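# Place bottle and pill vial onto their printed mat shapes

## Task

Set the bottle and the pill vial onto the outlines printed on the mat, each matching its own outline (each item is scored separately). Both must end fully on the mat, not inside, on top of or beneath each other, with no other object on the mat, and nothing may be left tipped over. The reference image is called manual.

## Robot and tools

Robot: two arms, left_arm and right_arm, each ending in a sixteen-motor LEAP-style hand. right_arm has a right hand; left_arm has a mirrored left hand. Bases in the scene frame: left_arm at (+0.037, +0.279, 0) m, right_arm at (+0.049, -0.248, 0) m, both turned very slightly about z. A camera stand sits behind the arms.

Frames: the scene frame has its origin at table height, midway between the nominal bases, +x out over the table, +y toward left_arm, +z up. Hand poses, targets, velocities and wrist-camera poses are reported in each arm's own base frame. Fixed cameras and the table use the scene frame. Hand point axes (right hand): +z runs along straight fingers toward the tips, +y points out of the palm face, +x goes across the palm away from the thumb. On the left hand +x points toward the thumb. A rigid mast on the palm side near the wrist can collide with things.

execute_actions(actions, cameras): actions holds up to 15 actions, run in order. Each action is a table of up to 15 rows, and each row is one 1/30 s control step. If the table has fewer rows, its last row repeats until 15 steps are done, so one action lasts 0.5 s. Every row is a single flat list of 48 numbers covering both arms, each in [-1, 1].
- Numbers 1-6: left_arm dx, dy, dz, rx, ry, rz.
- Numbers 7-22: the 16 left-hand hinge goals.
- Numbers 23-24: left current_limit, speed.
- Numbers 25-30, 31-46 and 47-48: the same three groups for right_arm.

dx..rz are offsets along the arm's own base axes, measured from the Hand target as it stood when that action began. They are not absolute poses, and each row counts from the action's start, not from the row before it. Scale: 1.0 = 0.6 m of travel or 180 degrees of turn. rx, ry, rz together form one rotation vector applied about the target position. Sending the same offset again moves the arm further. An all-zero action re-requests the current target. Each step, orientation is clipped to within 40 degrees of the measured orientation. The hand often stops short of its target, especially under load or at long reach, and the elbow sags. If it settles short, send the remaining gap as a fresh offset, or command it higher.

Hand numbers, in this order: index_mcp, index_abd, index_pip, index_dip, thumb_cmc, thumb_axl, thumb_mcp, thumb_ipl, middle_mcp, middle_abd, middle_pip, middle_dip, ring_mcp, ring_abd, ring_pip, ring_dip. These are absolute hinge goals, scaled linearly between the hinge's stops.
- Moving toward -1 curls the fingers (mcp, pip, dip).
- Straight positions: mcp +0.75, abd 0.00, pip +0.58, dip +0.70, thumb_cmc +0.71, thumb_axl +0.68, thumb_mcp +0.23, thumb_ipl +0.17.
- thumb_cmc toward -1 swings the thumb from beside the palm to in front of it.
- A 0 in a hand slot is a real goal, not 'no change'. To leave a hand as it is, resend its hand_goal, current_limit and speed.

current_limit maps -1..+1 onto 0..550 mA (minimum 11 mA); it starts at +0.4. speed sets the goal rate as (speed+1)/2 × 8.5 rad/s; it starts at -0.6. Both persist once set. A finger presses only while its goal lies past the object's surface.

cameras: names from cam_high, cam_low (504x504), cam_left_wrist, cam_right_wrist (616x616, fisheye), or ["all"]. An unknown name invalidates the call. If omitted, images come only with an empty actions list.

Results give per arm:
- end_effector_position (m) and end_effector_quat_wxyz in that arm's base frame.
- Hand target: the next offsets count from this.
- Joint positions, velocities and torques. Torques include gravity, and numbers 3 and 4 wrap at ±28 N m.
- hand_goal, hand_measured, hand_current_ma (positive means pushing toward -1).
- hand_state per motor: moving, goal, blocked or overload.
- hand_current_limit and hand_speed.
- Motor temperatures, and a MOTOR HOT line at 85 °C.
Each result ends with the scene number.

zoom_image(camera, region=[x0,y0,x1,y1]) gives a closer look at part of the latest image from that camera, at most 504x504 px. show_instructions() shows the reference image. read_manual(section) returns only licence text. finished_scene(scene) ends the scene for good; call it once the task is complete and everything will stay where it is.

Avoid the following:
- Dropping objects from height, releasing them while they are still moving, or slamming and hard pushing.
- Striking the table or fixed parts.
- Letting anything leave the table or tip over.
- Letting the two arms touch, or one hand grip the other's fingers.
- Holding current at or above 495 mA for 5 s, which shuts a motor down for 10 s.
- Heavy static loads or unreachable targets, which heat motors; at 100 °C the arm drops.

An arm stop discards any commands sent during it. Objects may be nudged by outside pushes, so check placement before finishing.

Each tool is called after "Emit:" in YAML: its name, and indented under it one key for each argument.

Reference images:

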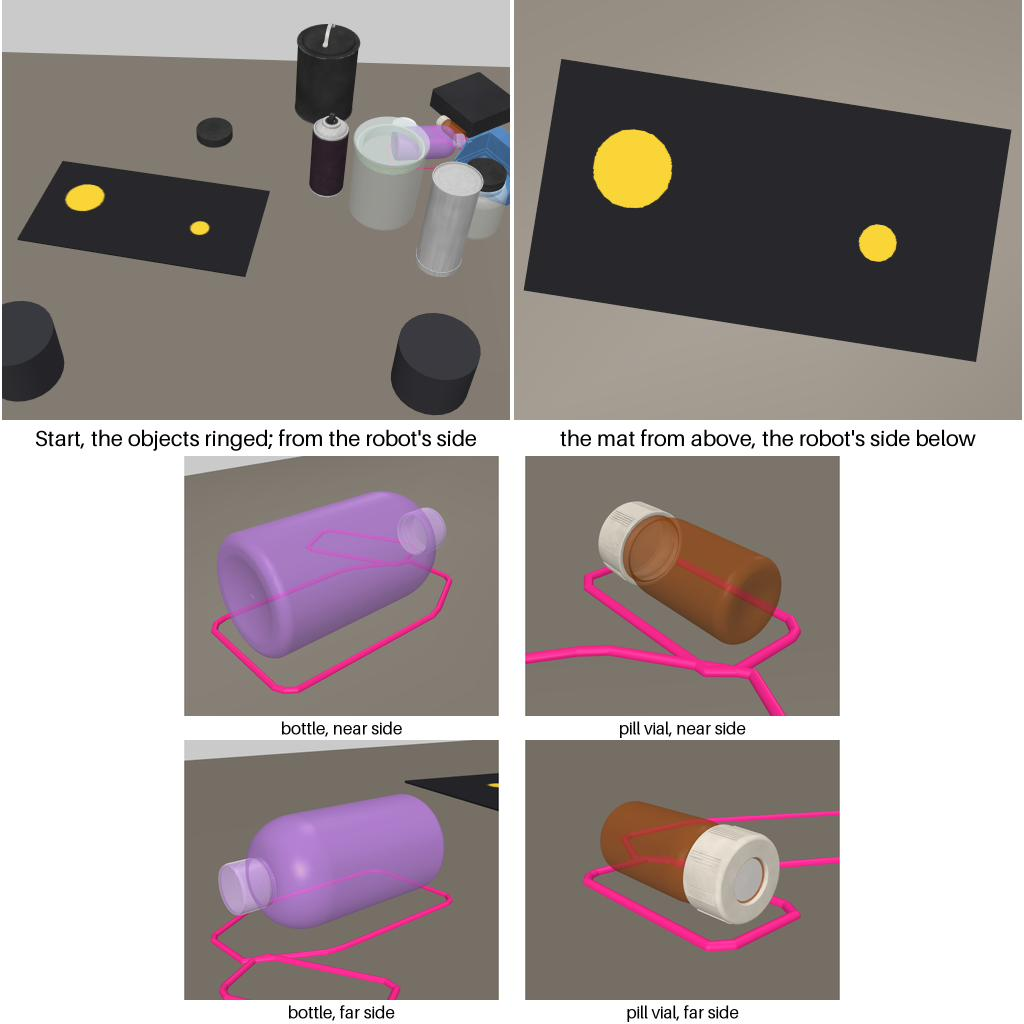

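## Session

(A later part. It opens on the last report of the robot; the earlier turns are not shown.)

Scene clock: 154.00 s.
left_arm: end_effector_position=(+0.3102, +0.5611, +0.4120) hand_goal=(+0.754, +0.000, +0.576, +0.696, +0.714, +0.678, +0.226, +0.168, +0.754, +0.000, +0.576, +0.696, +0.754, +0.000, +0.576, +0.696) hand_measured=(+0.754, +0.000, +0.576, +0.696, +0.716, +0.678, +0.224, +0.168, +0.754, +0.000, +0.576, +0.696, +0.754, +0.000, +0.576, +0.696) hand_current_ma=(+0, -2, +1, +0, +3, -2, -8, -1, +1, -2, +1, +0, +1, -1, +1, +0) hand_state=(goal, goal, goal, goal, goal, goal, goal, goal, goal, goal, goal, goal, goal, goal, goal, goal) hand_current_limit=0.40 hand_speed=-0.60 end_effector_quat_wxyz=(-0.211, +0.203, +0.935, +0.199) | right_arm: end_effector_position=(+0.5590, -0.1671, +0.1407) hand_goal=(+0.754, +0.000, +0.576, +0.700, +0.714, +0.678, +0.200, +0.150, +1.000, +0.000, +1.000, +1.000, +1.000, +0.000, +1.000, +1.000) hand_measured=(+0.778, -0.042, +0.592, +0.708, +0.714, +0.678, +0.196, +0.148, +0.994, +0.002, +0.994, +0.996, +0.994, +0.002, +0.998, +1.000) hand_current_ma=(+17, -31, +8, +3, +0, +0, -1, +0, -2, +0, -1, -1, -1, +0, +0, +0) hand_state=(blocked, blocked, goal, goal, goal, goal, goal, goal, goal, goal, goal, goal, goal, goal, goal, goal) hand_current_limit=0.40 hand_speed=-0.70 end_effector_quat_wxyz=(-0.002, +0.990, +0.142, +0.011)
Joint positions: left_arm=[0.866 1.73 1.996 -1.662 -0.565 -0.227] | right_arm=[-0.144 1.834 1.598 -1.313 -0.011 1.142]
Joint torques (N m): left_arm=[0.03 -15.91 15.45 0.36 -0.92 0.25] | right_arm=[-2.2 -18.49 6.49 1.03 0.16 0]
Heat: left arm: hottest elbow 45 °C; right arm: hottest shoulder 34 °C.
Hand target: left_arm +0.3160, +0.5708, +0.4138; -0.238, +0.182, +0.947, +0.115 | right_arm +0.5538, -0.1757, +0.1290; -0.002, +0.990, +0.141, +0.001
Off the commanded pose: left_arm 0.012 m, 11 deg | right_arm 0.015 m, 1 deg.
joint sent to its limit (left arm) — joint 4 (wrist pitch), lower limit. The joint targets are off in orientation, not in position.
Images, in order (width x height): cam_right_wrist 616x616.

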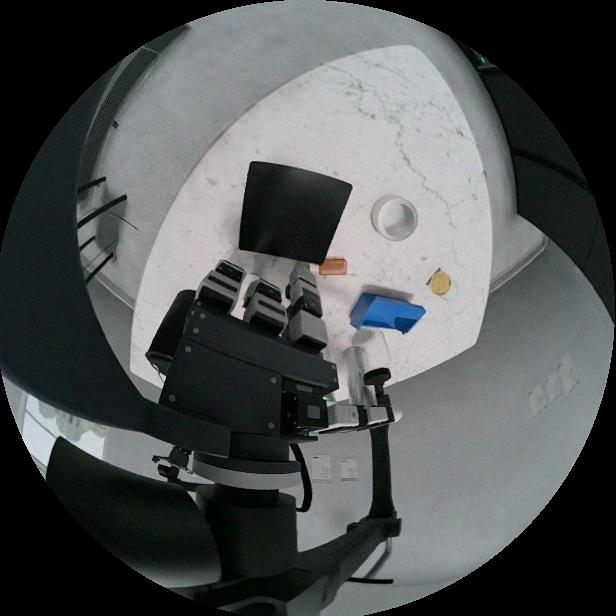

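Emit:
execute_actions:
  actions:
    - [[0,0,0,0,0,0,0.754,0,0.576,0.696,0.714,0.678,0.226,0.168,0.754,0,0.576,0.696,0.754,0,0.576,0.696,0.4,-0.6,-0.028,-0.012,0,0,0,0,0.754,0,0.576,0.7,0.714,0.678,0.2,0.15,1,0,1,1,1,0,1,1,0.4,-0.7]]
    - [[0,0,0,0,0,0,0.754,0,0.576,0.696,0.714,0.678,0.226,0.168,0.754,0,0.576,0.696,0.754,0,0.576,0.696,0.4,-0.6,-0.028,-0.018,0,0,0,0,0.754,0,0.576,0.7,0.714,0.678,0.2,0.15,1,0,1,1,1,0,1,1,0.4,-0.7]]
    - [[0,0,0,0,0,0,0.754,0,0.576,0.696,0.714,0.678,0.226,0.168,0.754,0,0.576,0.696,0.754,0,0.576,0.696,0.4,-0.6,0.02,0.02,0.01,0,0,0,0.754,0,0.576,0.7,0.714,0.678,0.2,0.15,1,0,1,1,1,0,1,1,0.4,-0.7]]
    - [[0,0,0,0,0,0,0.754,0,0.576,0.696,0.714,0.678,0.226,0.168,0.754,0,0.576,0.696,0.754,0,0.576,0.696,0.4,-0.6,0,0.0,0.15,0,0,0,0.754,0,0.576,0.7,0.714,0.678,0.2,0.15,1,0,1,1,1,0,1,1,0.4,-0.7]]
  cameras: ["cam_right_wrist","cam_low"]

Emit:
zoom_image:
  camera: "cam_right_wrist"
  region: [220, 160, 380, 320]

Scene clock: 157.07 s.
left_arm: end_effector_position=(+0.3102, +0.5611, +0.4120) hand_goal=(+0.754, +0.000, +0.576, +0.696, +0.714, +0.678, +0.226, +0.168, +0.754, +0.000, +0.576, +0.696, +0.754, +0.000, +0.576, +0.696) hand_measured=(+0.754, +0.000, +0.576, +0.696, +0.716, +0.678, +0.224, +0.168, +0.754, +0.000, +0.576, +0.696, +0.754, +0.000, +0.576, +0.696) hand_current_ma=(+0, -2, +1, +0, +3, -2, -8, -1, +1, -2, +1, +0, +1, -1, +1, +0) hand_state=(goal, goal, goal, goal, goal, goal, goal, goal, goal, goal, goal, goal, goal, goal, goal, goal) hand_current_limit=0.40 hand_speed=-0.60 end_effector_quat_wxyz=(-0.211, +0.203, +0.935, +0.199) | right_arm: end_effector_position=(+0.5230, -0.1843, +0.2161) hand_goal=(+0.754, +0.000, +0.576, +0.700, +0.714, +0.678, +0.200, +0.150, +1.000, +0.000, +1.000, +1.000, +1.000, +0.000, +1.000, +1.000) hand_measured=(+0.754, -0.004, +0.578, +0.704, +0.714, +0.678, +0.196, +0.148, +0.994, +0.002, +0.994, +0.996, +0.994, +0.002, +0.998, +1.000) hand_current_ma=(+0, +0, +0, +0, +0, +0, -1, +0, -2, +0, -1, -1, -1, +0, +0, +0) hand_state=(goal, goal, goal, goal, goal, goal, goal, goal, goal, goal, goal, goal, goal, goal, goal, goal) hand_current_limit=0.40 hand_speed=-0.70 end_effector_quat_wxyz=(-0.005, +0.990, +0.140, -0.005)
Joint positions: left_arm=[0.866 1.73 1.996 -1.662 -0.565 -0.227] | right_arm=[-0.184 1.739 1.665 -1.509 -0.006 1.106]
Joint torques (N m): left_arm=[-0.03 -15.68 15.46 0.4 -0.92 0.26] | right_arm=[0.38 -16.97 11 -0.09 0 0.17]
Heat: left arm: hottest elbow 45 °C; right arm: hottest shoulder 34 °C.
Hand target: left_arm +0.3160, +0.5708, +0.4138; -0.238, +0.182, +0.947, +0.115 | right_arm +0.5324, -0.1818, +0.2251; -0.002, +0.990, +0.141, +0.002
Off the commanded pose: left_arm 0.012 m, 11 deg | right_arm 0.013 m, 1 deg.
joint sent to its limit (left arm) — joint 4 (wrist pitch), lower limit. The joint targets are off in orientation, not in position.
Images, in order (width x height): cam_low 504x504, cam_right_wrist 616x616.

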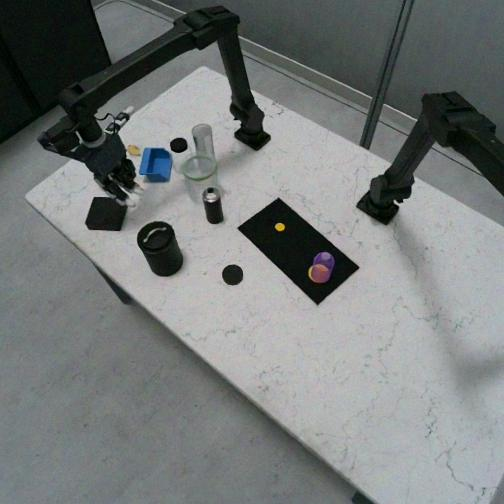

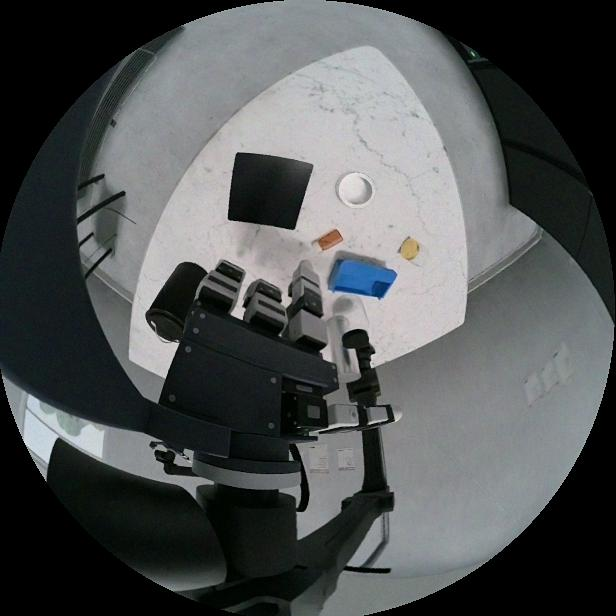

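Scaled by 3.150 from the camera's 616x616 image, which has a finer 880x880 frame.

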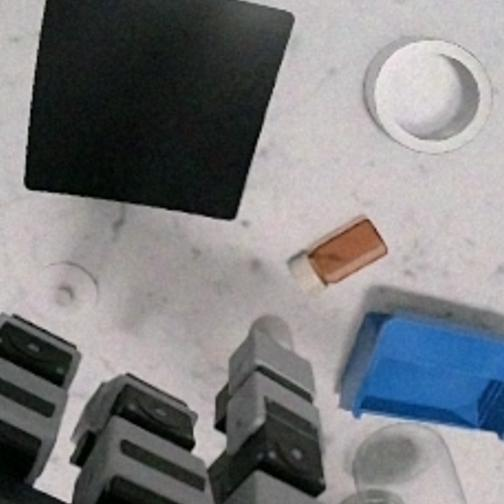

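Emit:
execute_actions:
  actions:
    - [[0,0,0,0,0,0,0.754,0,0.576,0.696,0.714,0.678,0.226,0.168,0.754,0,0.576,0.696,0.754,0,0.576,0.696,0.4,-0.6,-0.03,0.02,0.03,0.06,0.0693,0.1147,0.89,0,-0.664,0.54,0.1,0.678,0.05,-0.02,1,0,1,1,1,0,1,1,0.4,-0.6]]
    - [[0,0,0,0,0,0,0.754,0,0.576,0.696,0.714,0.678,0.226,0.168,0.754,0,0.576,0.696,0.754,0,0.576,0.696,0.4,-0.6,-0.05,0.03,0,0.06,0.0693,0.1147,0.89,0,-0.664,0.54,-0.53,0.678,0.05,-0.02,1,0,1,1,1,0,1,1,0.4,-0.6]]
    - [[0,0,0,0,0,0,0.754,0,0.576,0.696,0.714,0.678,0.226,0.168,0.754,0,0.576,0.696,0.754,0,0.576,0.696,0.4,-0.6,-0.049,0.026,-0.05,0.06,0.0693,0.1147,0.89,0,-0.664,0.54,-0.53,0.678,0.05,-0.02,1,0,1,1,1,0,1,1,0.4,-0.6]]
    - [[0,0,0,0,0,0,0.754,0,0.576,0.696,0.714,0.678,0.226,0.168,0.754,0,0.576,0.696,0.754,0,0.576,0.696,0.4,-0.6,0,0,-0.15,0,0,0,0.89,0,-0.664,0.54,-0.53,0.678,0.05,-0.02,1,0,1,1,1,0,1,1,0.4,-0.6]]
  cameras: ["cam_right_wrist","cam_low","cam_high"]

Emit:
zoom_image:
  camera: "cam_right_wrist"
  region: [240, 120, 480, 360]

Emit:
zoom_image:
  camera: "cam_low"
  region: [70, 130, 210, 270]

Scene clock: 162.73 s.
left_arm: end_effector_position=(+0.3102, +0.5611, +0.4120) hand_goal=(+0.754, +0.000, +0.576, +0.696, +0.714, +0.678, +0.226, +0.168, +0.754, +0.000, +0.576, +0.696, +0.754, +0.000, +0.576, +0.696) hand_measured=(+0.754, +0.000, +0.576, +0.696, +0.716, +0.678, +0.224, +0.168, +0.754, +0.000, +0.576, +0.696, +0.754, +0.000, +0.576, +0.696) hand_current_ma=(+0, -2, +1, +0, +3, -2, -8, -1, +1, -2, +1, +0, +1, -1, +1, +0) hand_state=(goal, goal, goal, goal, goal, goal, goal, goal, goal, goal, goal, goal, goal, goal, goal, goal) hand_current_limit=0.40 hand_speed=-0.60 end_effector_quat_wxyz=(-0.211, +0.203, +0.935, +0.199) | right_arm: end_effector_position=(+0.4556, -0.1323, +0.1493) hand_goal=(+0.890, +0.000, -0.664, +0.540, -0.530, +0.678, +0.050, -0.020, +1.000, +0.000, +1.000, +1.000, +1.000, +0.000, +1.000, +1.000) hand_measured=(+0.886, -0.004, -0.658, +0.544, -0.528, +0.678, +0.046, -0.018, +1.002, -0.010, +1.002, +1.000, +0.992, +0.002, +1.000, +1.000) hand_current_ma=(-1, +0, +1, +0, +0, +0, -1, +0, +0, -3, +0, +0, -2, +0, +0, +0) hand_state=(goal, goal, goal, goal, goal, goal, goal, goal, goal, goal, goal, goal, goal, goal, goal, goal) hand_current_limit=0.40 hand_speed=-0.60 end_effector_quat_wxyz=(-0.125, +0.740, +0.646, -0.139)
Joint positions: left_arm=[0.866 1.73 1.996 -1.662 -0.565 -0.227] | right_arm=[-0.219 1.628 1.377 -1.688 0.074 -0.069]
Joint torques (N m): left_arm=[-0.15 -15.68 15.45 0.4 -0.92 0.26] | right_arm=[-1.08 -9.93 6.56 0.06 0.19 -0.05]
Heat: left arm: hottest elbow 45 °C; right arm: hottest elbow 35 °C.
Hand target: left_arm +0.3160, +0.5708, +0.4138; -0.238, +0.182, +0.947, +0.115 | right_arm +0.4550, -0.1362, +0.1232; -0.303, +0.692, +0.601, -0.261
Off the commanded pose: left_arm 0.012 m, 11 deg | right_arm 0.027 m, 26 deg.
joint read past its limit (right arm) — joint 4 (wrist pitch), lower limit.
joint sent to its limit (left arm) — joint 4 (wrist pitch), lower limit. The joint targets are off in orientation, not in position.
joint sent to its limit (right arm) — joint 4 (wrist pitch), lower limit. The joint targets are off in orientation, not in position.
Images, in order (width x height): cam_high 504x504, cam_low 504x504, cam_right_wrist 616x616.

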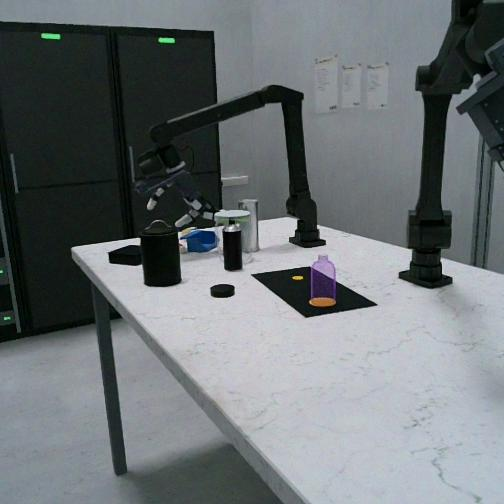

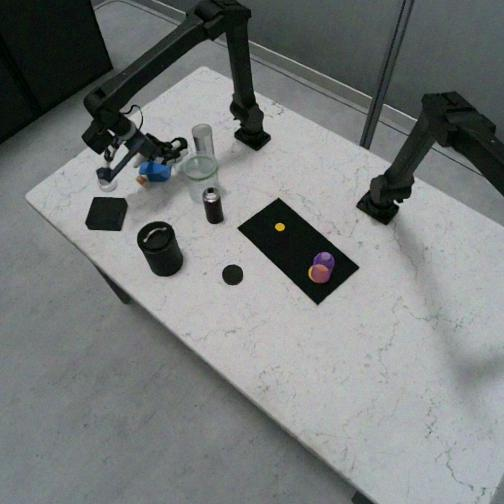

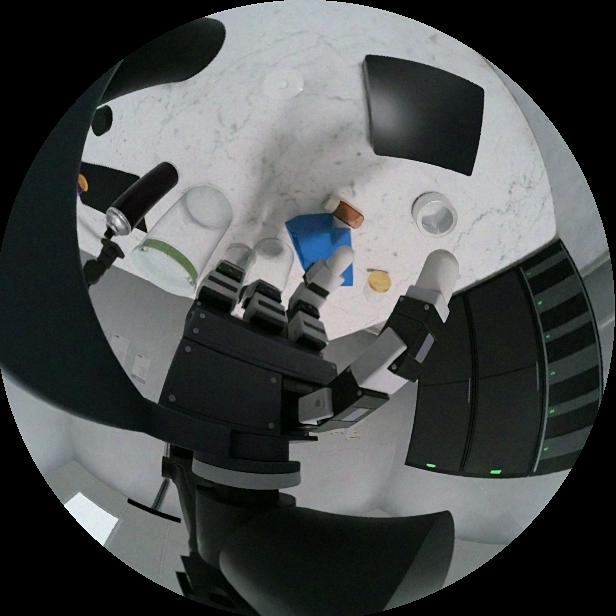

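Scaled by 2.100 from the camera's 616x616 image, which has a finer 880x880 frame.

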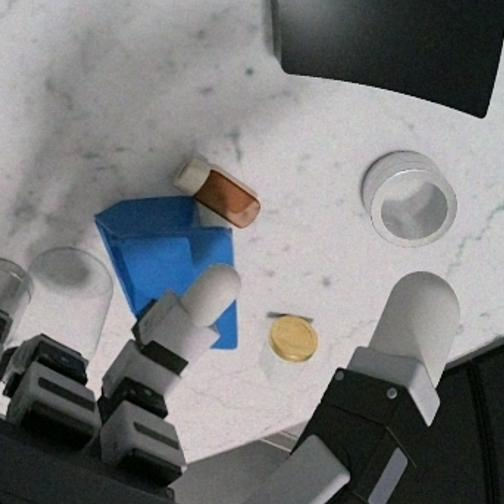

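Scaled by 3.600 from the camera's 504x504 image, which has a finer 720x720 frame.

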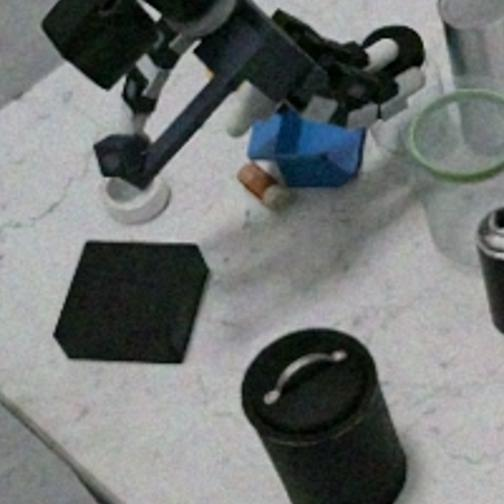

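Emit:
execute_actions:
  actions:
    - [[0,0,0,0,0,0,0.754,0,0.576,0.696,0.714,0.678,0.226,0.168,0.754,0,0.576,0.696,0.754,0,0.576,0.696,0.4,-0.6,0,-0.02,0.15,-0.06,-0.0693,-0.1147,0.89,0,-0.664,0.54,-0.2,0.678,0.05,-0.02,1,0,1,1,1,0,1,1,0.4,-0.6]]
    - [[0,0,0,0,0,0,0.754,0,0.576,0.696,0.714,0.678,0.226,0.168,0.754,0,0.576,0.696,0.754,0,0.576,0.696,0.4,-0.6,0,-0.07,0.05,-0.06,-0.0693,-0.1147,0.754,0,0.576,0.7,0.714,0.678,0.2,0.15,1,0,1,1,1,0,1,1,0.4,-0.6]]
    - [[0,0,0,0,0,0,0.754,0,0.576,0.696,0.714,0.678,0.226,0.168,0.754,0,0.576,0.696,0.754,0,0.576,0.696,0.4,-0.6,0,-0.058,-0.03,-0.06,-0.0693,-0.1147,0.754,0,0.576,0.7,0.714,0.678,0.2,0.15,1,0,1,1,1,0,1,1,0.4,-0.6]]
    - [[0,0,0,0,0,0,0.754,0,0.576,0.696,0.714,0.678,0.226,0.168,0.754,0,0.576,0.696,0.754,0,0.576,0.696,0.4,-0.6,0,0,0,0,0,0,0.754,0,0.576,0.7,0.714,0.678,0.2,0.15,1,0,1,1,1,0,1,1,0.4,-0.6]]
  cameras: ["cam_right_wrist"]

Emit:
zoom_image:
  camera: "cam_right_wrist"
  region: [220, 160, 400, 340]

Scene clock: 169.17 s.
left_arm: end_effector_position=(+0.3102, +0.5611, +0.4120) hand_goal=(+0.754, +0.000, +0.576, +0.696, +0.714, +0.678, +0.226, +0.168, +0.754, +0.000, +0.576, +0.696, +0.754, +0.000, +0.576, +0.696) hand_measured=(+0.754, +0.000, +0.576, +0.696, +0.716, +0.678, +0.224, +0.168, +0.754, +0.000, +0.576, +0.696, +0.754, +0.000, +0.576, +0.696) hand_current_ma=(+0, -2, +1, +0, +3, -2, -8, -1, +1, -2, +1, +0, +1, -1, +1, +0) hand_state=(goal, goal, goal, goal, goal, goal, goal, goal, goal, goal, goal, goal, goal, goal, goal, goal) hand_current_limit=0.40 hand_speed=-0.60 end_effector_quat_wxyz=(-0.211, +0.203, +0.935, +0.199) | right_arm: end_effector_position=(+0.4520, -0.2192, +0.2351) hand_goal=(+0.754, +0.000, +0.576, +0.700, +0.714, +0.678, +0.200, +0.150, +1.000, +0.000, +1.000, +1.000, +1.000, +0.000, +1.000, +1.000) hand_measured=(+0.754, -0.002, +0.572, +0.698, +0.710, +0.678, +0.190, +0.146, +0.994, +0.002, +1.000, +1.000, +0.988, +0.002, +0.994, +0.996) hand_current_ma=(+0, +0, -1, +0, -1, +0, -4, -1, -1, +0, +0, +0, -5, +0, -1, -1) hand_state=(goal, goal, goal, goal, goal, goal, goal, goal, goal, goal, goal, goal, goal, goal, goal, goal) hand_current_limit=0.40 hand_speed=-0.60 end_effector_quat_wxyz=(-0.001, +0.989, +0.149, +0.007)
Joint positions: left_arm=[0.866 1.73 1.996 -1.662 -0.565 -0.227] | right_arm=[-0.287 1.555 1.484 -1.488 -0.008 0.986]
Joint torques (N m): left_arm=[-0.21 -15.74 15.43 0.42 -0.92 0.26] | right_arm=[-0.97 -12.51 7.99 1.35 0.11 0.22]
Heat: left arm: hottest elbow 45 °C; right arm: hottest elbow 35 °C.
Hand target: left_arm +0.3160, +0.5708, +0.4138; -0.238, +0.182, +0.947, +0.115 | right_arm +0.4550, -0.2250, +0.2251; -0.002, +0.990, +0.141, +0.002
Off the commanded pose: left_arm 0.012 m, 11 deg | right_arm 0.012 m, 1 deg.
joint sent to its limit (left arm) — joint 4 (wrist pitch), lower limit. The joint targets are off in orientation, not in position.
Images, in order (width x height): cam_right_wrist 616x616.

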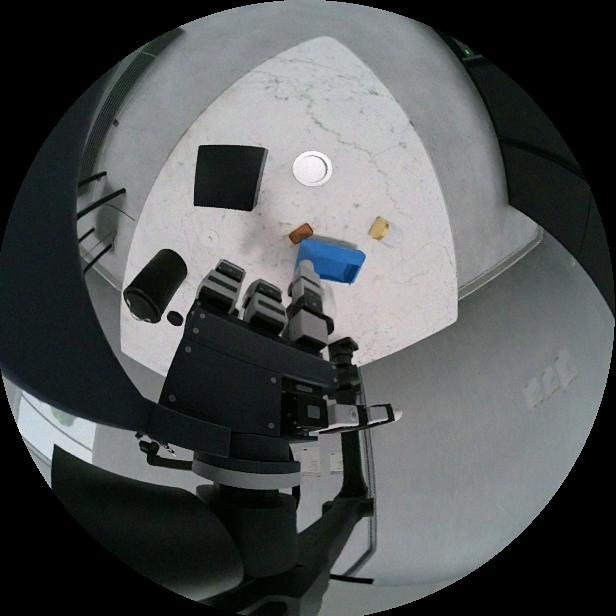

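Scaled by 2.800 from the camera's 616x616 image, which has a finer 880x880 frame.

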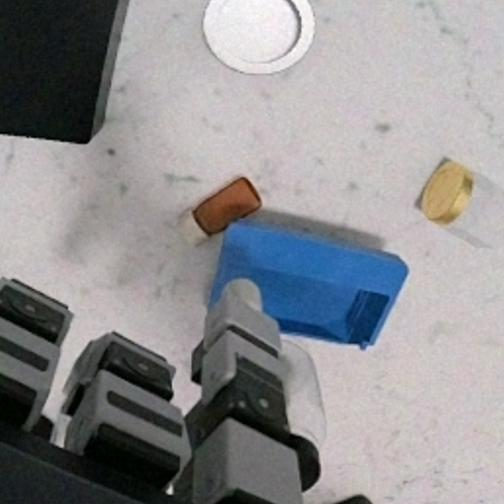

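Emit:
execute_actions:
  actions:
    - [[0,0,0,0,0,0,0.754,0,0.576,0.696,0.714,0.678,0.226,0.168,0.754,0,0.576,0.696,0.754,0,0.576,0.696,0.4,-0.6,-0.11,0.028,0,0,0,0,0.754,0,0.576,0.7,0.714,0.678,0.2,0.15,1,0,1,1,1,0,1,1,0.4,-0.6]]
    - [[0,0,0,0,0,0,0.754,0,0.576,0.696,0.714,0.678,0.226,0.168,0.754,0,0.576,0.696,0.754,0,0.576,0.696,0.4,-0.6,0,0,-0.11,0,0,0,0.754,0,0.576,0.7,0.714,0.678,0.2,0.15,1,0,1,1,1,0,1,1,0.4,-0.6]]
    - [[0,0,0,0,0,0,0.754,0,0.576,0.696,0.714,0.678,0.226,0.168,0.754,0,0.576,0.696,0.754,0,0.576,0.696,0.4,-0.6,0,0,0,0,0,0,0.754,0,0.576,0.7,0.714,0.678,0.2,0.15,1,0,1,1,1,0,1,1,0.4,-0.6]]
    - [[0,0,0,0,0,0,0.754,0,0.576,0.696,0.714,0.678,0.226,0.168,0.754,0,0.576,0.696,0.754,0,0.576,0.696,0.4,-0.6,-0.035,-0.055,0,0,0,0,0.754,0,0.576,0.7,0.714,0.678,0.2,0.15,1,0,1,1,1,0,1,1,0.4,-0.6]]
    - [[0,0,0,0,0,0,0.754,0,0.576,0.696,0.714,0.678,0.226,0.168,0.754,0,0.576,0.696,0.754,0,0.576,0.696,0.4,-0.6,-0.03,-0.045,0,0,0,0,0.754,0,0.576,0.7,0.714,0.678,0.2,0.15,1,0,1,1,1,0,1,1,0.4,-0.6]]
  cameras: ["cam_right_wrist"]

Emit:
zoom_image:
  camera: "cam_right_wrist"
  region: [200, 130, 420, 350]

Scene clock: 173.80 s.
left_arm: end_effector_position=(+0.3102, +0.5611, +0.4120) hand_goal=(+0.754, +0.000, +0.576, +0.696, +0.714, +0.678, +0.226, +0.168, +0.754, +0.000, +0.576, +0.696, +0.754, +0.000, +0.576, +0.696) hand_measured=(+0.754, +0.000, +0.576, +0.696, +0.716, +0.678, +0.224, +0.168, +0.754, +0.000, +0.576, +0.696, +0.754, +0.000, +0.576, +0.696) hand_current_ma=(+0, -2, +1, +0, +3, -2, -8, -1, +1, -2, +1, +0, +1, -1, +1, +0) hand_state=(goal, goal, goal, goal, goal, goal, goal, goal, goal, goal, goal, goal, goal, goal, goal, goal) hand_current_limit=0.40 hand_speed=-0.60 end_effector_quat_wxyz=(-0.211, +0.203, +0.935, +0.199) | right_arm: end_effector_position=(+0.3483, -0.2657, +0.1538) hand_goal=(+0.754, +0.000, +0.576, +0.700, +0.714, +0.678, +0.200, +0.150, +1.000, +0.000, +1.000, +1.000, +1.000, +0.000, +1.000, +1.000) hand_measured=(+0.752, -0.004, +0.574, +0.698, +0.712, +0.678, +0.192, +0.146, +0.994, +0.002, +1.000, +1.000, +0.990, +0.002, +0.994, +0.996) hand_current_ma=(+0, +0, +0, +0, +0, +0, -3, -1, -1, +0, +0, +0, -3, +0, -1, -1) hand_state=(goal, goal, goal, goal, goal, goal, goal, goal, goal, goal, goal, goal, goal, goal, goal, goal) hand_current_limit=0.40 hand_speed=-0.60 end_effector_quat_wxyz=(-0.008, +0.990, +0.139, -0.008)
Joint positions: left_arm=[0.866 1.73 1.996 -1.662 -0.565 -0.227] | right_arm=[-0.474 1.416 1.116 -1.294 -0.003 0.818]
Joint torques (N m): left_arm=[-0.26 -15.68 15.49 0.39 -0.92 0.26] | right_arm=[-0.97 -12.63 7.49 1.17 -0.02 0.01]
Heat: left arm: hottest elbow 45 °C; right arm: hottest elbow 35 °C.
Hand target: left_arm +0.3160, +0.5708, +0.4138; -0.238, +0.182, +0.947, +0.115 | right_arm +0.3499, -0.2682, +0.1591; -0.002, +0.990, +0.141, +0.001
Off the commanded pose: left_arm 0.012 m, 11 deg | right_arm 0.006 m, 1 deg.
joint sent to its limit (left arm) — joint 4 (wrist pitch), lower limit. The joint targets are off in orientation, not in position.
Images, in order (width x height): cam_right_wrist 616x616.

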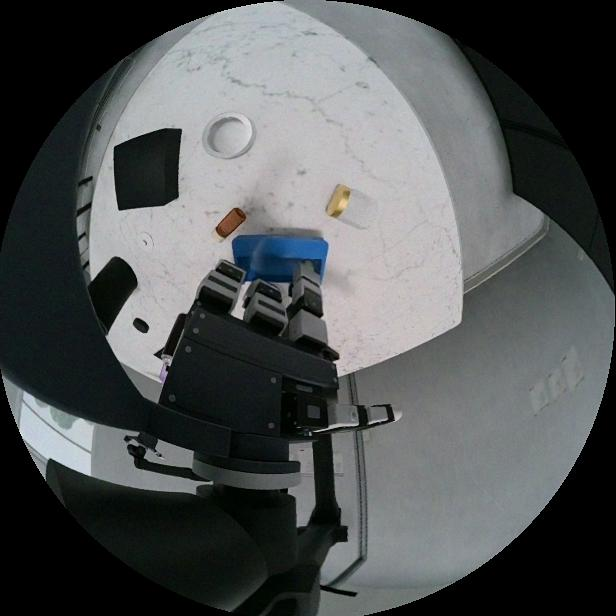

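Scaled by 2.291 from the camera's 616x616 image, which has a finer 880x880 frame.

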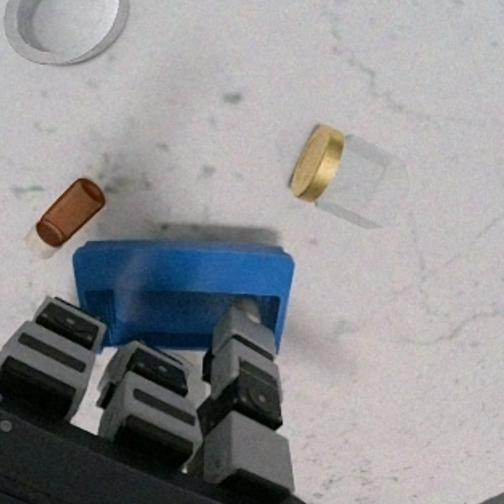

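Emit:
execute_actions:
  actions:
    - [[0,0,0,0,0,0,0.754,0,0.576,0.696,0.714,0.678,0.226,0.168,0.754,0,0.576,0.696,0.754,0,0.576,0.696,0.4,-0.6,-0.035,-0.04,0,0,0,0,0.754,0,0.576,0.7,0.714,0.678,0.2,0.15,1,0,1,1,1,0,1,1,0.4,-0.6]]
    - [[0,0,0,0,0,0,0.754,0,0.576,0.696,0.714,0.678,0.226,0.168,0.754,0,0.576,0.696,0.754,0,0.576,0.696,0.4,-0.6,-0.035,-0.03,0,0,0,0,0.754,0,0.576,0.7,0.714,0.678,0.2,0.15,1,0,1,1,1,0,1,1,0.4,-0.6]]
    - [[0,0,0,0,0,0,0.754,0,0.576,0.696,0.714,0.678,0.226,0.168,0.754,0,0.576,0.696,0.754,0,0.576,0.696,0.4,-0.6,0,0,0.15,0,0,0,0.754,0,0.576,0.7,0.714,0.678,0.2,0.15,1,0,1,1,1,0,1,1,0.4,-0.6]]
    - [[0,0,0,0,0,0,0.754,0,0.576,0.696,0.714,0.678,0.226,0.168,0.754,0,0.576,0.696,0.754,0,0.576,0.696,0.4,-0.6,0.12,0.07,0,0,0,0,0.754,0,0.576,0.7,0.714,0.678,0.2,0.15,1,0,1,1,1,0,1,1,0.4,-0.6]]
  cameras: ["cam_right_wrist"]

Emit:
zoom_image:
  camera: "cam_right_wrist"
  region: [200, 150, 400, 350]

Scene clock: 177.17 s.
left_arm: end_effector_position=(+0.3102, +0.5611, +0.4120) hand_goal=(+0.754, +0.000, +0.576, +0.696, +0.714, +0.678, +0.226, +0.168, +0.754, +0.000, +0.576, +0.696, +0.754, +0.000, +0.576, +0.696) hand_measured=(+0.754, +0.000, +0.576, +0.696, +0.716, +0.678, +0.224, +0.168, +0.754, +0.000, +0.576, +0.696, +0.754, +0.000, +0.576, +0.696) hand_current_ma=(+0, -2, +1, +0, +3, -2, -8, -1, +1, -2, +1, +0, +1, -1, +1, +0) hand_state=(goal, goal, goal, goal, goal, goal, goal, goal, goal, goal, goal, goal, goal, goal, goal, goal) hand_current_limit=0.40 hand_speed=-0.60 end_effector_quat_wxyz=(-0.211, +0.203, +0.935, +0.199) | right_arm: end_effector_position=(+0.3738, -0.2596, +0.2384) hand_goal=(+0.754, +0.000, +0.576, +0.700, +0.714, +0.678, +0.200, +0.150, +1.000, +0.000, +1.000, +1.000, +1.000, +0.000, +1.000, +1.000) hand_measured=(+0.752, -0.002, +0.574, +0.698, +0.712, +0.678, +0.192, +0.146, +0.994, +0.000, +1.000, +1.000, +0.990, +0.002, +0.994, +0.996) hand_current_ma=(+0, +0, +0, +0, +0, +0, -3, -1, -2, +0, +0, +0, -3, +0, -1, -1) hand_state=(goal, goal, goal, goal, goal, goal, goal, goal, goal, goal, goal, goal, goal, goal, goal, goal) hand_current_limit=0.40 hand_speed=-0.60 end_effector_quat_wxyz=(-0.007, +0.989, +0.149, -0.003)
Joint positions: left_arm=[0.866 1.73 1.996 -1.662 -0.565 -0.227] | right_arm=[-0.437 1.416 1.342 -1.51 -0.009 0.834]
Joint torques (N m): left_arm=[-0.26 -15.85 15.49 0.42 -0.92 0.26] | right_arm=[-1.08 -10.58 11.32 0.01 0.11 0.12]
Heat: left arm: hottest elbow 45 °C; right arm: hottest elbow 35 °C.
Hand target: left_arm +0.3160, +0.5708, +0.4138; -0.238, +0.182, +0.947, +0.115 | right_arm +0.3799, -0.2682, +0.2491; -0.002, +0.990, +0.141, +0.001
Off the commanded pose: left_arm 0.012 m, 11 deg | right_arm 0.015 m, 1 deg.
joint sent to its limit (left arm) — joint 4 (wrist pitch), lower limit. The joint targets are off in orientation, not in position.
Images, in order (width x height): cam_right_wrist 616x616.

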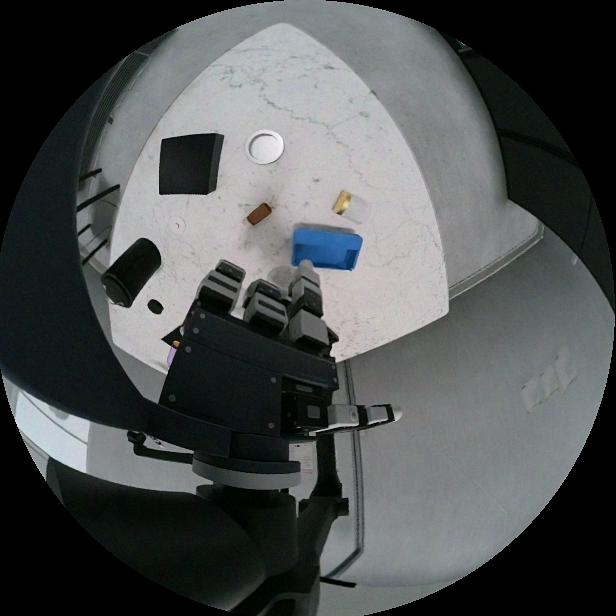

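Scaled by 2.520 from the camera's 616x616 image, which has a finer 880x880 frame.

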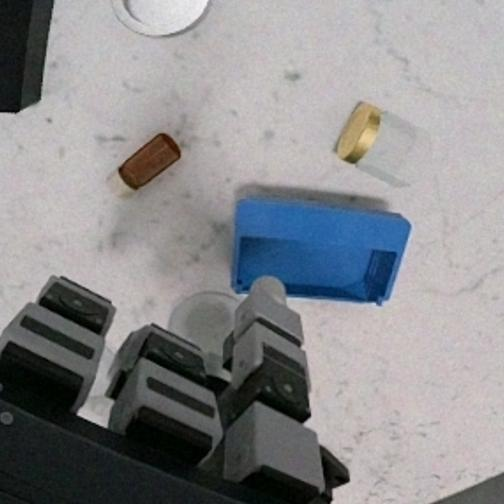

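Emit:
execute_actions:
  actions:
    - [[0,0,0,0,0,0,0.754,0,0.576,0.696,0.714,0.678,0.226,0.168,0.754,0,0.576,0.696,0.754,0,0.576,0.696,0.4,-0.6,0.11,0.06,-0.04,0,0,0,0.754,0.2,0.576,0.7,0.714,0.678,0.2,0.15,0.754,-0.2,0.576,0.7,1,0,1,1,0.4,-0.6]]
    - [[0,0,0,0,0,0,0.754,0,0.576,0.696,0.714,0.678,0.226,0.168,0.754,0,0.576,0.696,0.754,0,0.576,0.696,0.4,-0.6,0,0,-0.08,0,0,0,0.754,0.2,0.576,0.7,0.714,0.678,0.2,0.15,0.754,-0.2,0.576,0.7,1,0,1,1,0.4,-0.6]]
    - [[0,0,0,0,0,0,0.754,0,0.576,0.696,0.714,0.678,0.226,0.168,0.754,0,0.576,0.696,0.754,0,0.576,0.696,0.4,-0.6,0,0,0,0,0,0,0.754,0.2,0.576,0.7,0.714,0.678,0.2,0.15,0.754,-0.2,0.576,0.7,1,0,1,1,0.4,-0.6]]
  cameras: ["cam_right_wrist"]

Emit:
zoom_image:
  camera: "cam_right_wrist"
  region: [200, 150, 400, 350]

Scene clock: 183.33 s.
left_arm: end_effector_position=(+0.3102, +0.5611, +0.4120) hand_goal=(+0.754, +0.000, +0.576, +0.696, +0.714, +0.678, +0.226, +0.168, +0.754, +0.000, +0.576, +0.696, +0.754, +0.000, +0.576, +0.696) hand_measured=(+0.754, +0.000, +0.576, +0.696, +0.716, +0.678, +0.224, +0.168, +0.754, +0.000, +0.576, +0.696, +0.754, +0.000, +0.576, +0.696) hand_current_ma=(+0, -2, +1, +0, +3, -2, -8, -1, +1, -2, +1, +0, +1, -1, +1, +0) hand_state=(goal, goal, goal, goal, goal, goal, goal, goal, goal, goal, goal, goal, goal, goal, goal, goal) hand_current_limit=0.40 hand_speed=-0.60 end_effector_quat_wxyz=(-0.211, +0.203, +0.935, +0.199) | right_arm: end_effector_position=(+0.4441, -0.2266, +0.1851) hand_goal=(+0.754, +0.200, +0.576, +0.700, +0.714, +0.678, +0.200, +0.150, +0.754, -0.200, +0.576, +0.700, +1.000, +0.000, +1.000, +1.000) hand_measured=(+0.752, +0.196, +0.574, +0.698, +0.712, +0.678, +0.192, +0.146, +0.754, -0.196, +0.578, +0.704, +0.992, +0.002, +0.994, +0.996) hand_current_ma=(+0, -1, +0, +0, +0, +0, -3, -1, +0, +0, +0, +0, -3, +0, -1, -1) hand_state=(goal, goal, goal, goal, goal, goal, goal, goal, goal, goal, goal, goal, goal, goal, goal, goal) hand_current_limit=0.40 hand_speed=-0.60 end_effector_quat_wxyz=(-0.002, +0.989, +0.148, +0.005)
Joint positions: left_arm=[0.866 1.73 1.996 -1.662 -0.565 -0.227] | right_arm=[-0.307 1.562 1.36 -1.362 -0.008 0.966]
Joint torques (N m): left_arm=[-0.15 -15.74 15.45 0.35 -0.93 0.26] | right_arm=[-1.08 -12.92 7.82 1.28 0.1 0.13]
Heat: left arm: hottest elbow 45 °C; right arm: hottest elbow 36 °C.
Hand target: left_arm +0.3160, +0.5708, +0.4138; -0.238, +0.182, +0.947, +0.115 | right_arm +0.4460, -0.2322, +0.1771; -0.002, +0.990, +0.141, +0.002
Off the commanded pose: left_arm 0.012 m, 11 deg | right_arm 0.010 m, 1 deg.
joint sent to its limit (left arm) — joint 4 (wrist pitch), lower limit. The joint targets are off in orientation, not in position.
Images, in order (width x height): cam_right_wrist 616x616.

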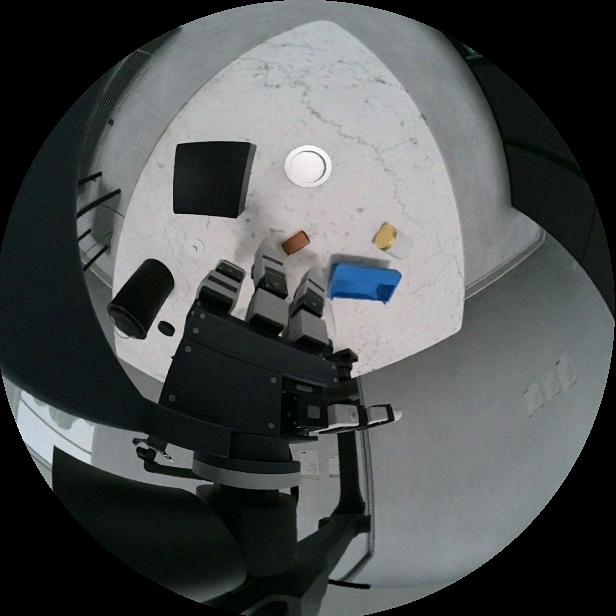

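Scaled by 2.520 from the camera's 616x616 image, which has a finer 880x880 frame.

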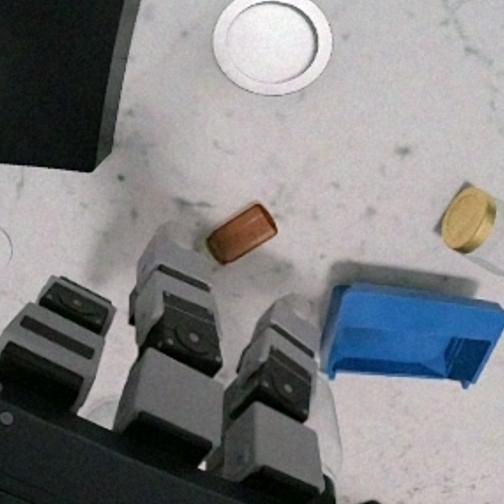

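Emit:
execute_actions:
  actions:
    - [[0,0,0,0,0,0,0.754,0,0.576,0.696,0.714,0.678,0.226,0.168,0.754,0,0.576,0.696,0.754,0,0.576,0.696,0.4,-0.6,0,0,-0.05,0,0,0,0.754,0.2,0.576,0.7,0.714,0.678,0.2,0.15,0.754,-0.2,0.576,0.7,1,0,1,1,0.4,-0.6]]
    - [[0,0,0,0,0,0,0.754,0,0.576,0.696,0.714,0.678,0.226,0.168,0.754,0,0.576,0.696,0.754,0,0.576,0.696,0.4,-0.6,0,0,-0.033,0,0,0,0.754,0.2,0.576,0.7,0.714,0.678,0.2,0.15,0.754,-0.2,0.576,0.7,1,0,1,1,0.4,-0.6]]
    - [[0,0,0,0,0,0,0.754,0,0.576,0.696,0.714,0.678,0.226,0.168,0.754,0,0.576,0.696,0.754,0,0.576,0.696,0.4,-0.6,0,0,0,0,0,0,0.754,0,0.576,0.7,0.714,0.678,0.2,0.15,0.754,0,0.576,0.7,1,0,1,1,0.4,-0.88]]
    - [[0,0,0,0,0,0,0.754,0,0.576,0.696,0.714,0.678,0.226,0.168,0.754,0,0.576,0.696,0.754,0,0.576,0.696,0.4,-0.6,0,0,0,0,0,0,0.754,-0.2,0.576,0.7,0.714,0.678,0.2,0.15,0.754,0.2,0.576,0.7,1,0,1,1,0.4,-0.88]]
    - [[0,0,0,0,0,0,0.754,0,0.576,0.696,0.714,0.678,0.226,0.168,0.754,0,0.576,0.696,0.754,0,0.576,0.696,0.4,-0.6,0,0,0,0,0,0,0.754,-0.2,0.576,0.7,0.714,0.678,0.2,0.15,0.754,0.2,0.576,0.7,1,0,1,1,0.4,-0.88]]
  cameras: ["cam_right_wrist"]

Emit:
zoom_image:
  camera: "cam_right_wrist"
  region: [220, 180, 380, 340]

Scene clock: 187.30 s.
left_arm: end_effector_position=(+0.3102, +0.5611, +0.4120) hand_goal=(+0.754, +0.000, +0.576, +0.696, +0.714, +0.678, +0.226, +0.168, +0.754, +0.000, +0.576, +0.696, +0.754, +0.000, +0.576, +0.696) hand_measured=(+0.754, +0.000, +0.576, +0.696, +0.716, +0.678, +0.224, +0.168, +0.754, +0.000, +0.576, +0.696, +0.754, +0.000, +0.576, +0.696) hand_current_ma=(+0, -2, +1, +0, +3, -2, -8, -1, +1, -2, +1, +0, +1, -1, +1, +0) hand_state=(goal, goal, goal, goal, goal, goal, goal, goal, goal, goal, goal, goal, goal, goal, goal, goal) hand_current_limit=0.40 hand_speed=-0.60 end_effector_quat_wxyz=(-0.211, +0.203, +0.935, +0.199) | right_arm: end_effector_position=(+0.4474, -0.2275, +0.1388) hand_goal=(+0.754, -0.200, +0.576, +0.700, +0.714, +0.678, +0.200, +0.150, +0.754, +0.200, +0.576, +0.700, +1.000, +0.000, +1.000, +1.000) hand_measured=(+0.750, -0.054, +0.574, +0.698, +0.712, +0.678, +0.192, +0.146, +0.764, -0.042, +0.582, +0.704, +0.992, +0.002, +0.994, +0.996) hand_current_ma=(-1, +287, +0, +0, +0, +0, -3, -1, +3, -385, +1, +0, -3, +0, -1, -1) hand_state=(goal, blocked, goal, goal, goal, goal, goal, goal, goal, blocked, goal, goal, goal, goal, goal, goal) hand_current_limit=0.40 hand_speed=-0.88 end_effector_quat_wxyz=(+0.000, +0.989, +0.148, +0.012)
Joint positions: left_arm=[0.866 1.73 1.996 -1.662 -0.565 -0.227] | right_arm=[-0.307 1.593 1.27 -1.226 -0.01 0.968]
Joint torques (N m): left_arm=[-0.03 -15.79 15.46 0.39 -0.91 0.26] | right_arm=[-1.08 -12.63 7.49 0.98 0.15 0.15]
Motor temperatures (°C): left_arm=[30 29 46 26 30 27] | right_arm=[32 34 36 27 25 29]
Heat: left arm: hottest elbow 46 °C; right arm: hottest elbow 36 °C.
Hand target: left_arm +0.3160, +0.5708, +0.4138; -0.238, +0.182, +0.947, +0.115 | right_arm +0.4459, -0.2322, +0.1274; -0.002, +0.990, +0.141, +0.001
Off the commanded pose: left_arm 0.012 m, 11 deg | right_arm 0.012 m, 1 deg.
joint sent to its limit (left arm) — joint 4 (wrist pitch), lower limit. The joint targets are off in orientation, not in position.
Images, in order (width x height): cam_right_wrist 616x616.

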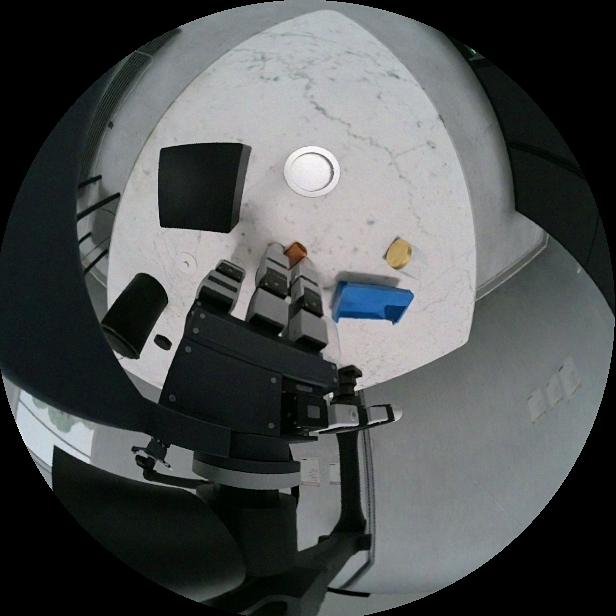

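Scaled by 3.150 from the camera's 616x616 image, which has a finer 880x880 frame.

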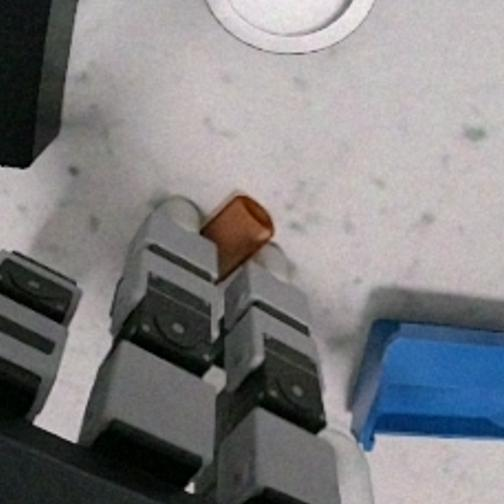

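Emit:
execute_actions:
  actions:
    - [[0,0,0,0,0,0,0.754,0,0.576,0.696,0.714,0.678,0.226,0.168,0.754,0,0.576,0.696,0.754,0,0.576,0.696,0.4,-0.6,0,0,0.12,0,0,0,0.754,-0.2,0.576,0.7,0.714,0.678,0.2,0.15,0.754,0.2,0.576,0.7,1,0,1,1,0.4,-0.88]]
    - [[0,0,0,0,0,0,0.754,0,0.576,0.696,0.714,0.678,0.226,0.168,0.754,0,0.576,0.696,0.754,0,0.576,0.696,0.4,-0.6,0.009,-0.025,-0.03,0.08,0.023,0,0.754,-0.2,0.576,0.7,0.714,0.678,0.2,0.15,0.754,0.2,0.576,0.7,1,0,1,1,0.4,-0.88]]
    - [[0,0,0,0,0,0,0.754,0,0.576,0.696,0.714,0.678,0.226,0.168,0.754,0,0.576,0.696,0.754,0,0.576,0.696,0.4,-0.6,0.009,-0.03,-0.045,0.08,0.023,0,0.754,-0.2,0.576,0.7,0.714,0.678,0.2,0.15,0.754,0.2,0.576,0.7,1,0,1,1,0.4,-0.88]]
    - [[0,0,0,0,0,0,0.754,0,0.576,0.696,0.714,0.678,0.226,0.168,0.754,0,0.576,0.696,0.754,0,0.576,0.696,0.4,-0.6,0.009,-0.035,-0.05,0.08,0.023,0,0.754,-0.2,0.576,0.7,0.714,0.678,0.2,0.15,0.754,0.2,0.576,0.7,1,0,1,1,0.4,-0.88]]
  cameras: ["cam_right_wrist","cam_low","cam_high"]

Emit:
zoom_image:
  camera: "cam_right_wrist"
  region: [200, 160, 400, 360]

Emit:
zoom_image:
  camera: "cam_low"
  region: [90, 100, 230, 240]

Emit:
zoom_image:
  camera: "cam_high"
  region: [130, 170, 270, 290]

Scene clock: 193.00 s.
left_arm: end_effector_position=(+0.3102, +0.5611, +0.4120) hand_goal=(+0.754, +0.000, +0.576, +0.696, +0.714, +0.678, +0.226, +0.168, +0.754, +0.000, +0.576, +0.696, +0.754, +0.000, +0.576, +0.696) hand_measured=(+0.754, +0.000, +0.576, +0.696, +0.716, +0.678, +0.224, +0.168, +0.754, +0.000, +0.576, +0.696, +0.754, +0.000, +0.576, +0.696) hand_current_ma=(+0, -2, +1, +0, +3, -2, -8, -1, +1, -2, +1, +0, +1, -1, +1, +0) hand_state=(goal, goal, goal, goal, goal, goal, goal, goal, goal, goal, goal, goal, goal, goal, goal, goal) hand_current_limit=0.40 hand_speed=-0.60 end_effector_quat_wxyz=(-0.211, +0.203, +0.935, +0.199) | right_arm: end_effector_position=(+0.4513, -0.2818, +0.1184) hand_goal=(+0.754, -0.200, +0.576, +0.700, +0.714, +0.678, +0.200, +0.150, +0.754, +0.200, +0.576, +0.700, +1.000, +0.000, +1.000, +1.000) hand_measured=(+0.718, -0.056, +0.558, +0.692, +0.710, +0.678, +0.192, +0.146, +0.780, -0.006, +0.590, +0.706, +0.992, +0.002, +0.994, +0.996) hand_current_ma=(-33, +281, -10, -2, +0, +0, -3, -1, +20, -385, +6, +1, -3, +0, -1, -1) hand_state=(blocked, blocked, goal, goal, goal, goal, goal, goal, blocked, blocked, goal, goal, goal, goal, goal, goal) hand_current_limit=0.40 hand_speed=-0.88 end_effector_quat_wxyz=(-0.282, +0.953, +0.103, +0.031)
Joint positions: left_arm=[0.866 1.73 1.996 -1.662 -0.565 -0.227] | right_arm=[-0.586 1.874 1.637 -1.675 -0.471 0.687]
Joint torques (N m): left_arm=[-0.15 -15.74 15.49 0.38 -0.93 0.26] | right_arm=[0.15 -17.79 10.14 -0.81 -0.6 0.02]
Heat: left arm: hottest elbow 46 °C; right arm: hottest elbow 36 °C.
Hand target: left_arm +0.3160, +0.5708, +0.4138; -0.238, +0.182, +0.947, +0.115 | right_arm +0.4621, -0.2861, +0.1244; -0.380, +0.914, +0.129, -0.052
Off the commanded pose: left_arm 0.012 m, 11 deg | right_arm 0.013 m, 16 deg.
joint sent to its limit (left arm) — joint 4 (wrist pitch), lower limit. The joint targets are off in orientation, not in position.
joint sent to its limit (right arm) — joint 4 (wrist pitch), lower limit. The joint targets are off in orientation, not in position.
Images, in order (width x height): cam_high 504x504, cam_low 504x504, cam_right_wrist 616x616.

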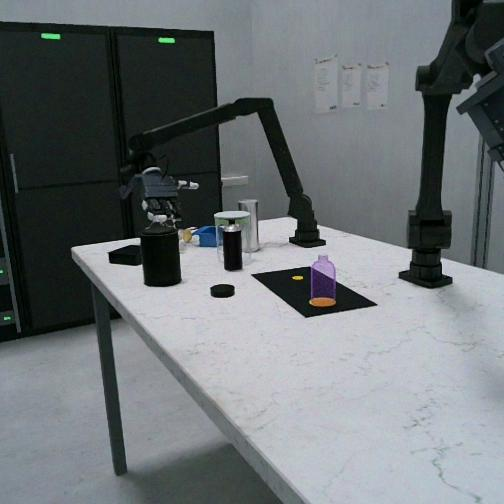

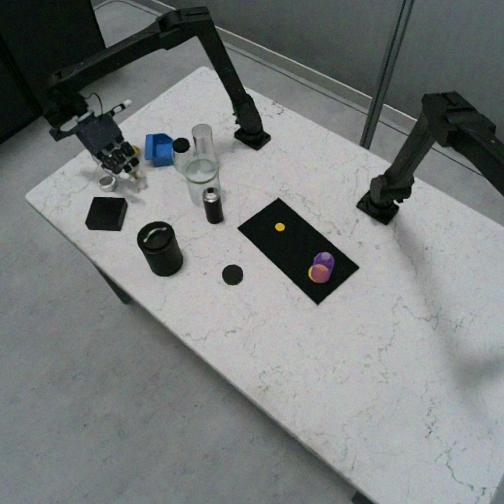

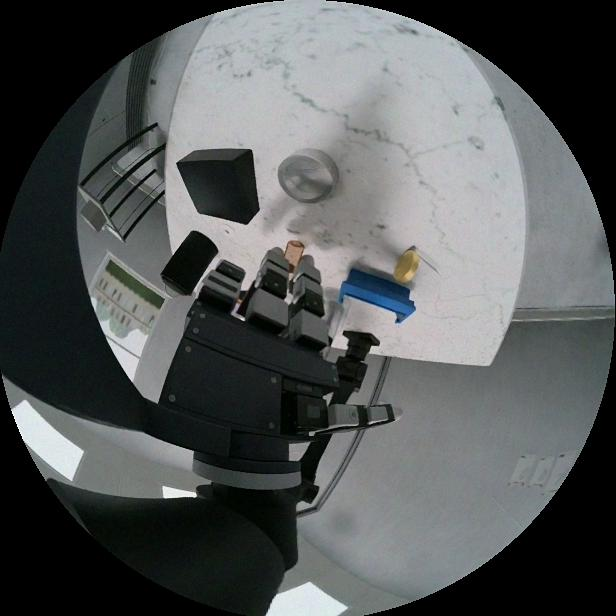

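Scaled by 2.520 from the camera's 616x616 image, which has a finer 880x880 frame.

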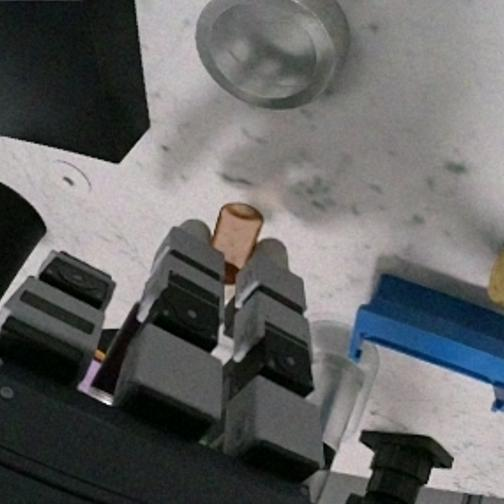

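Scaled by 3.600 from the camera's 504x504 image, which has a finer 720x720 frame.

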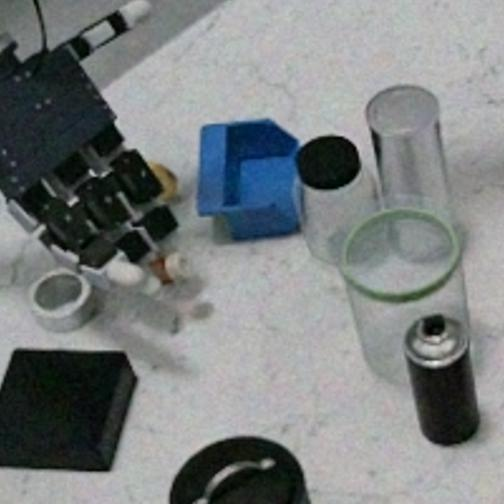

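Scaled by 3.600 from the camera's 504x504 image, which has a finer 720x720 frame.

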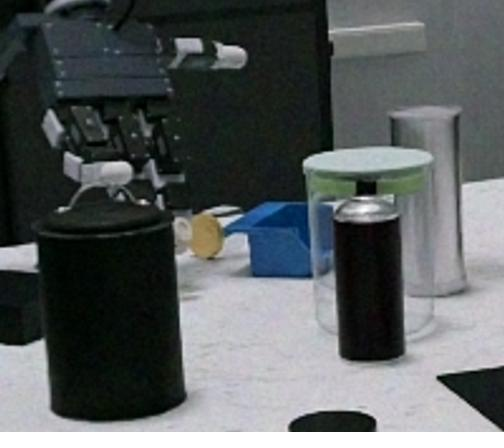

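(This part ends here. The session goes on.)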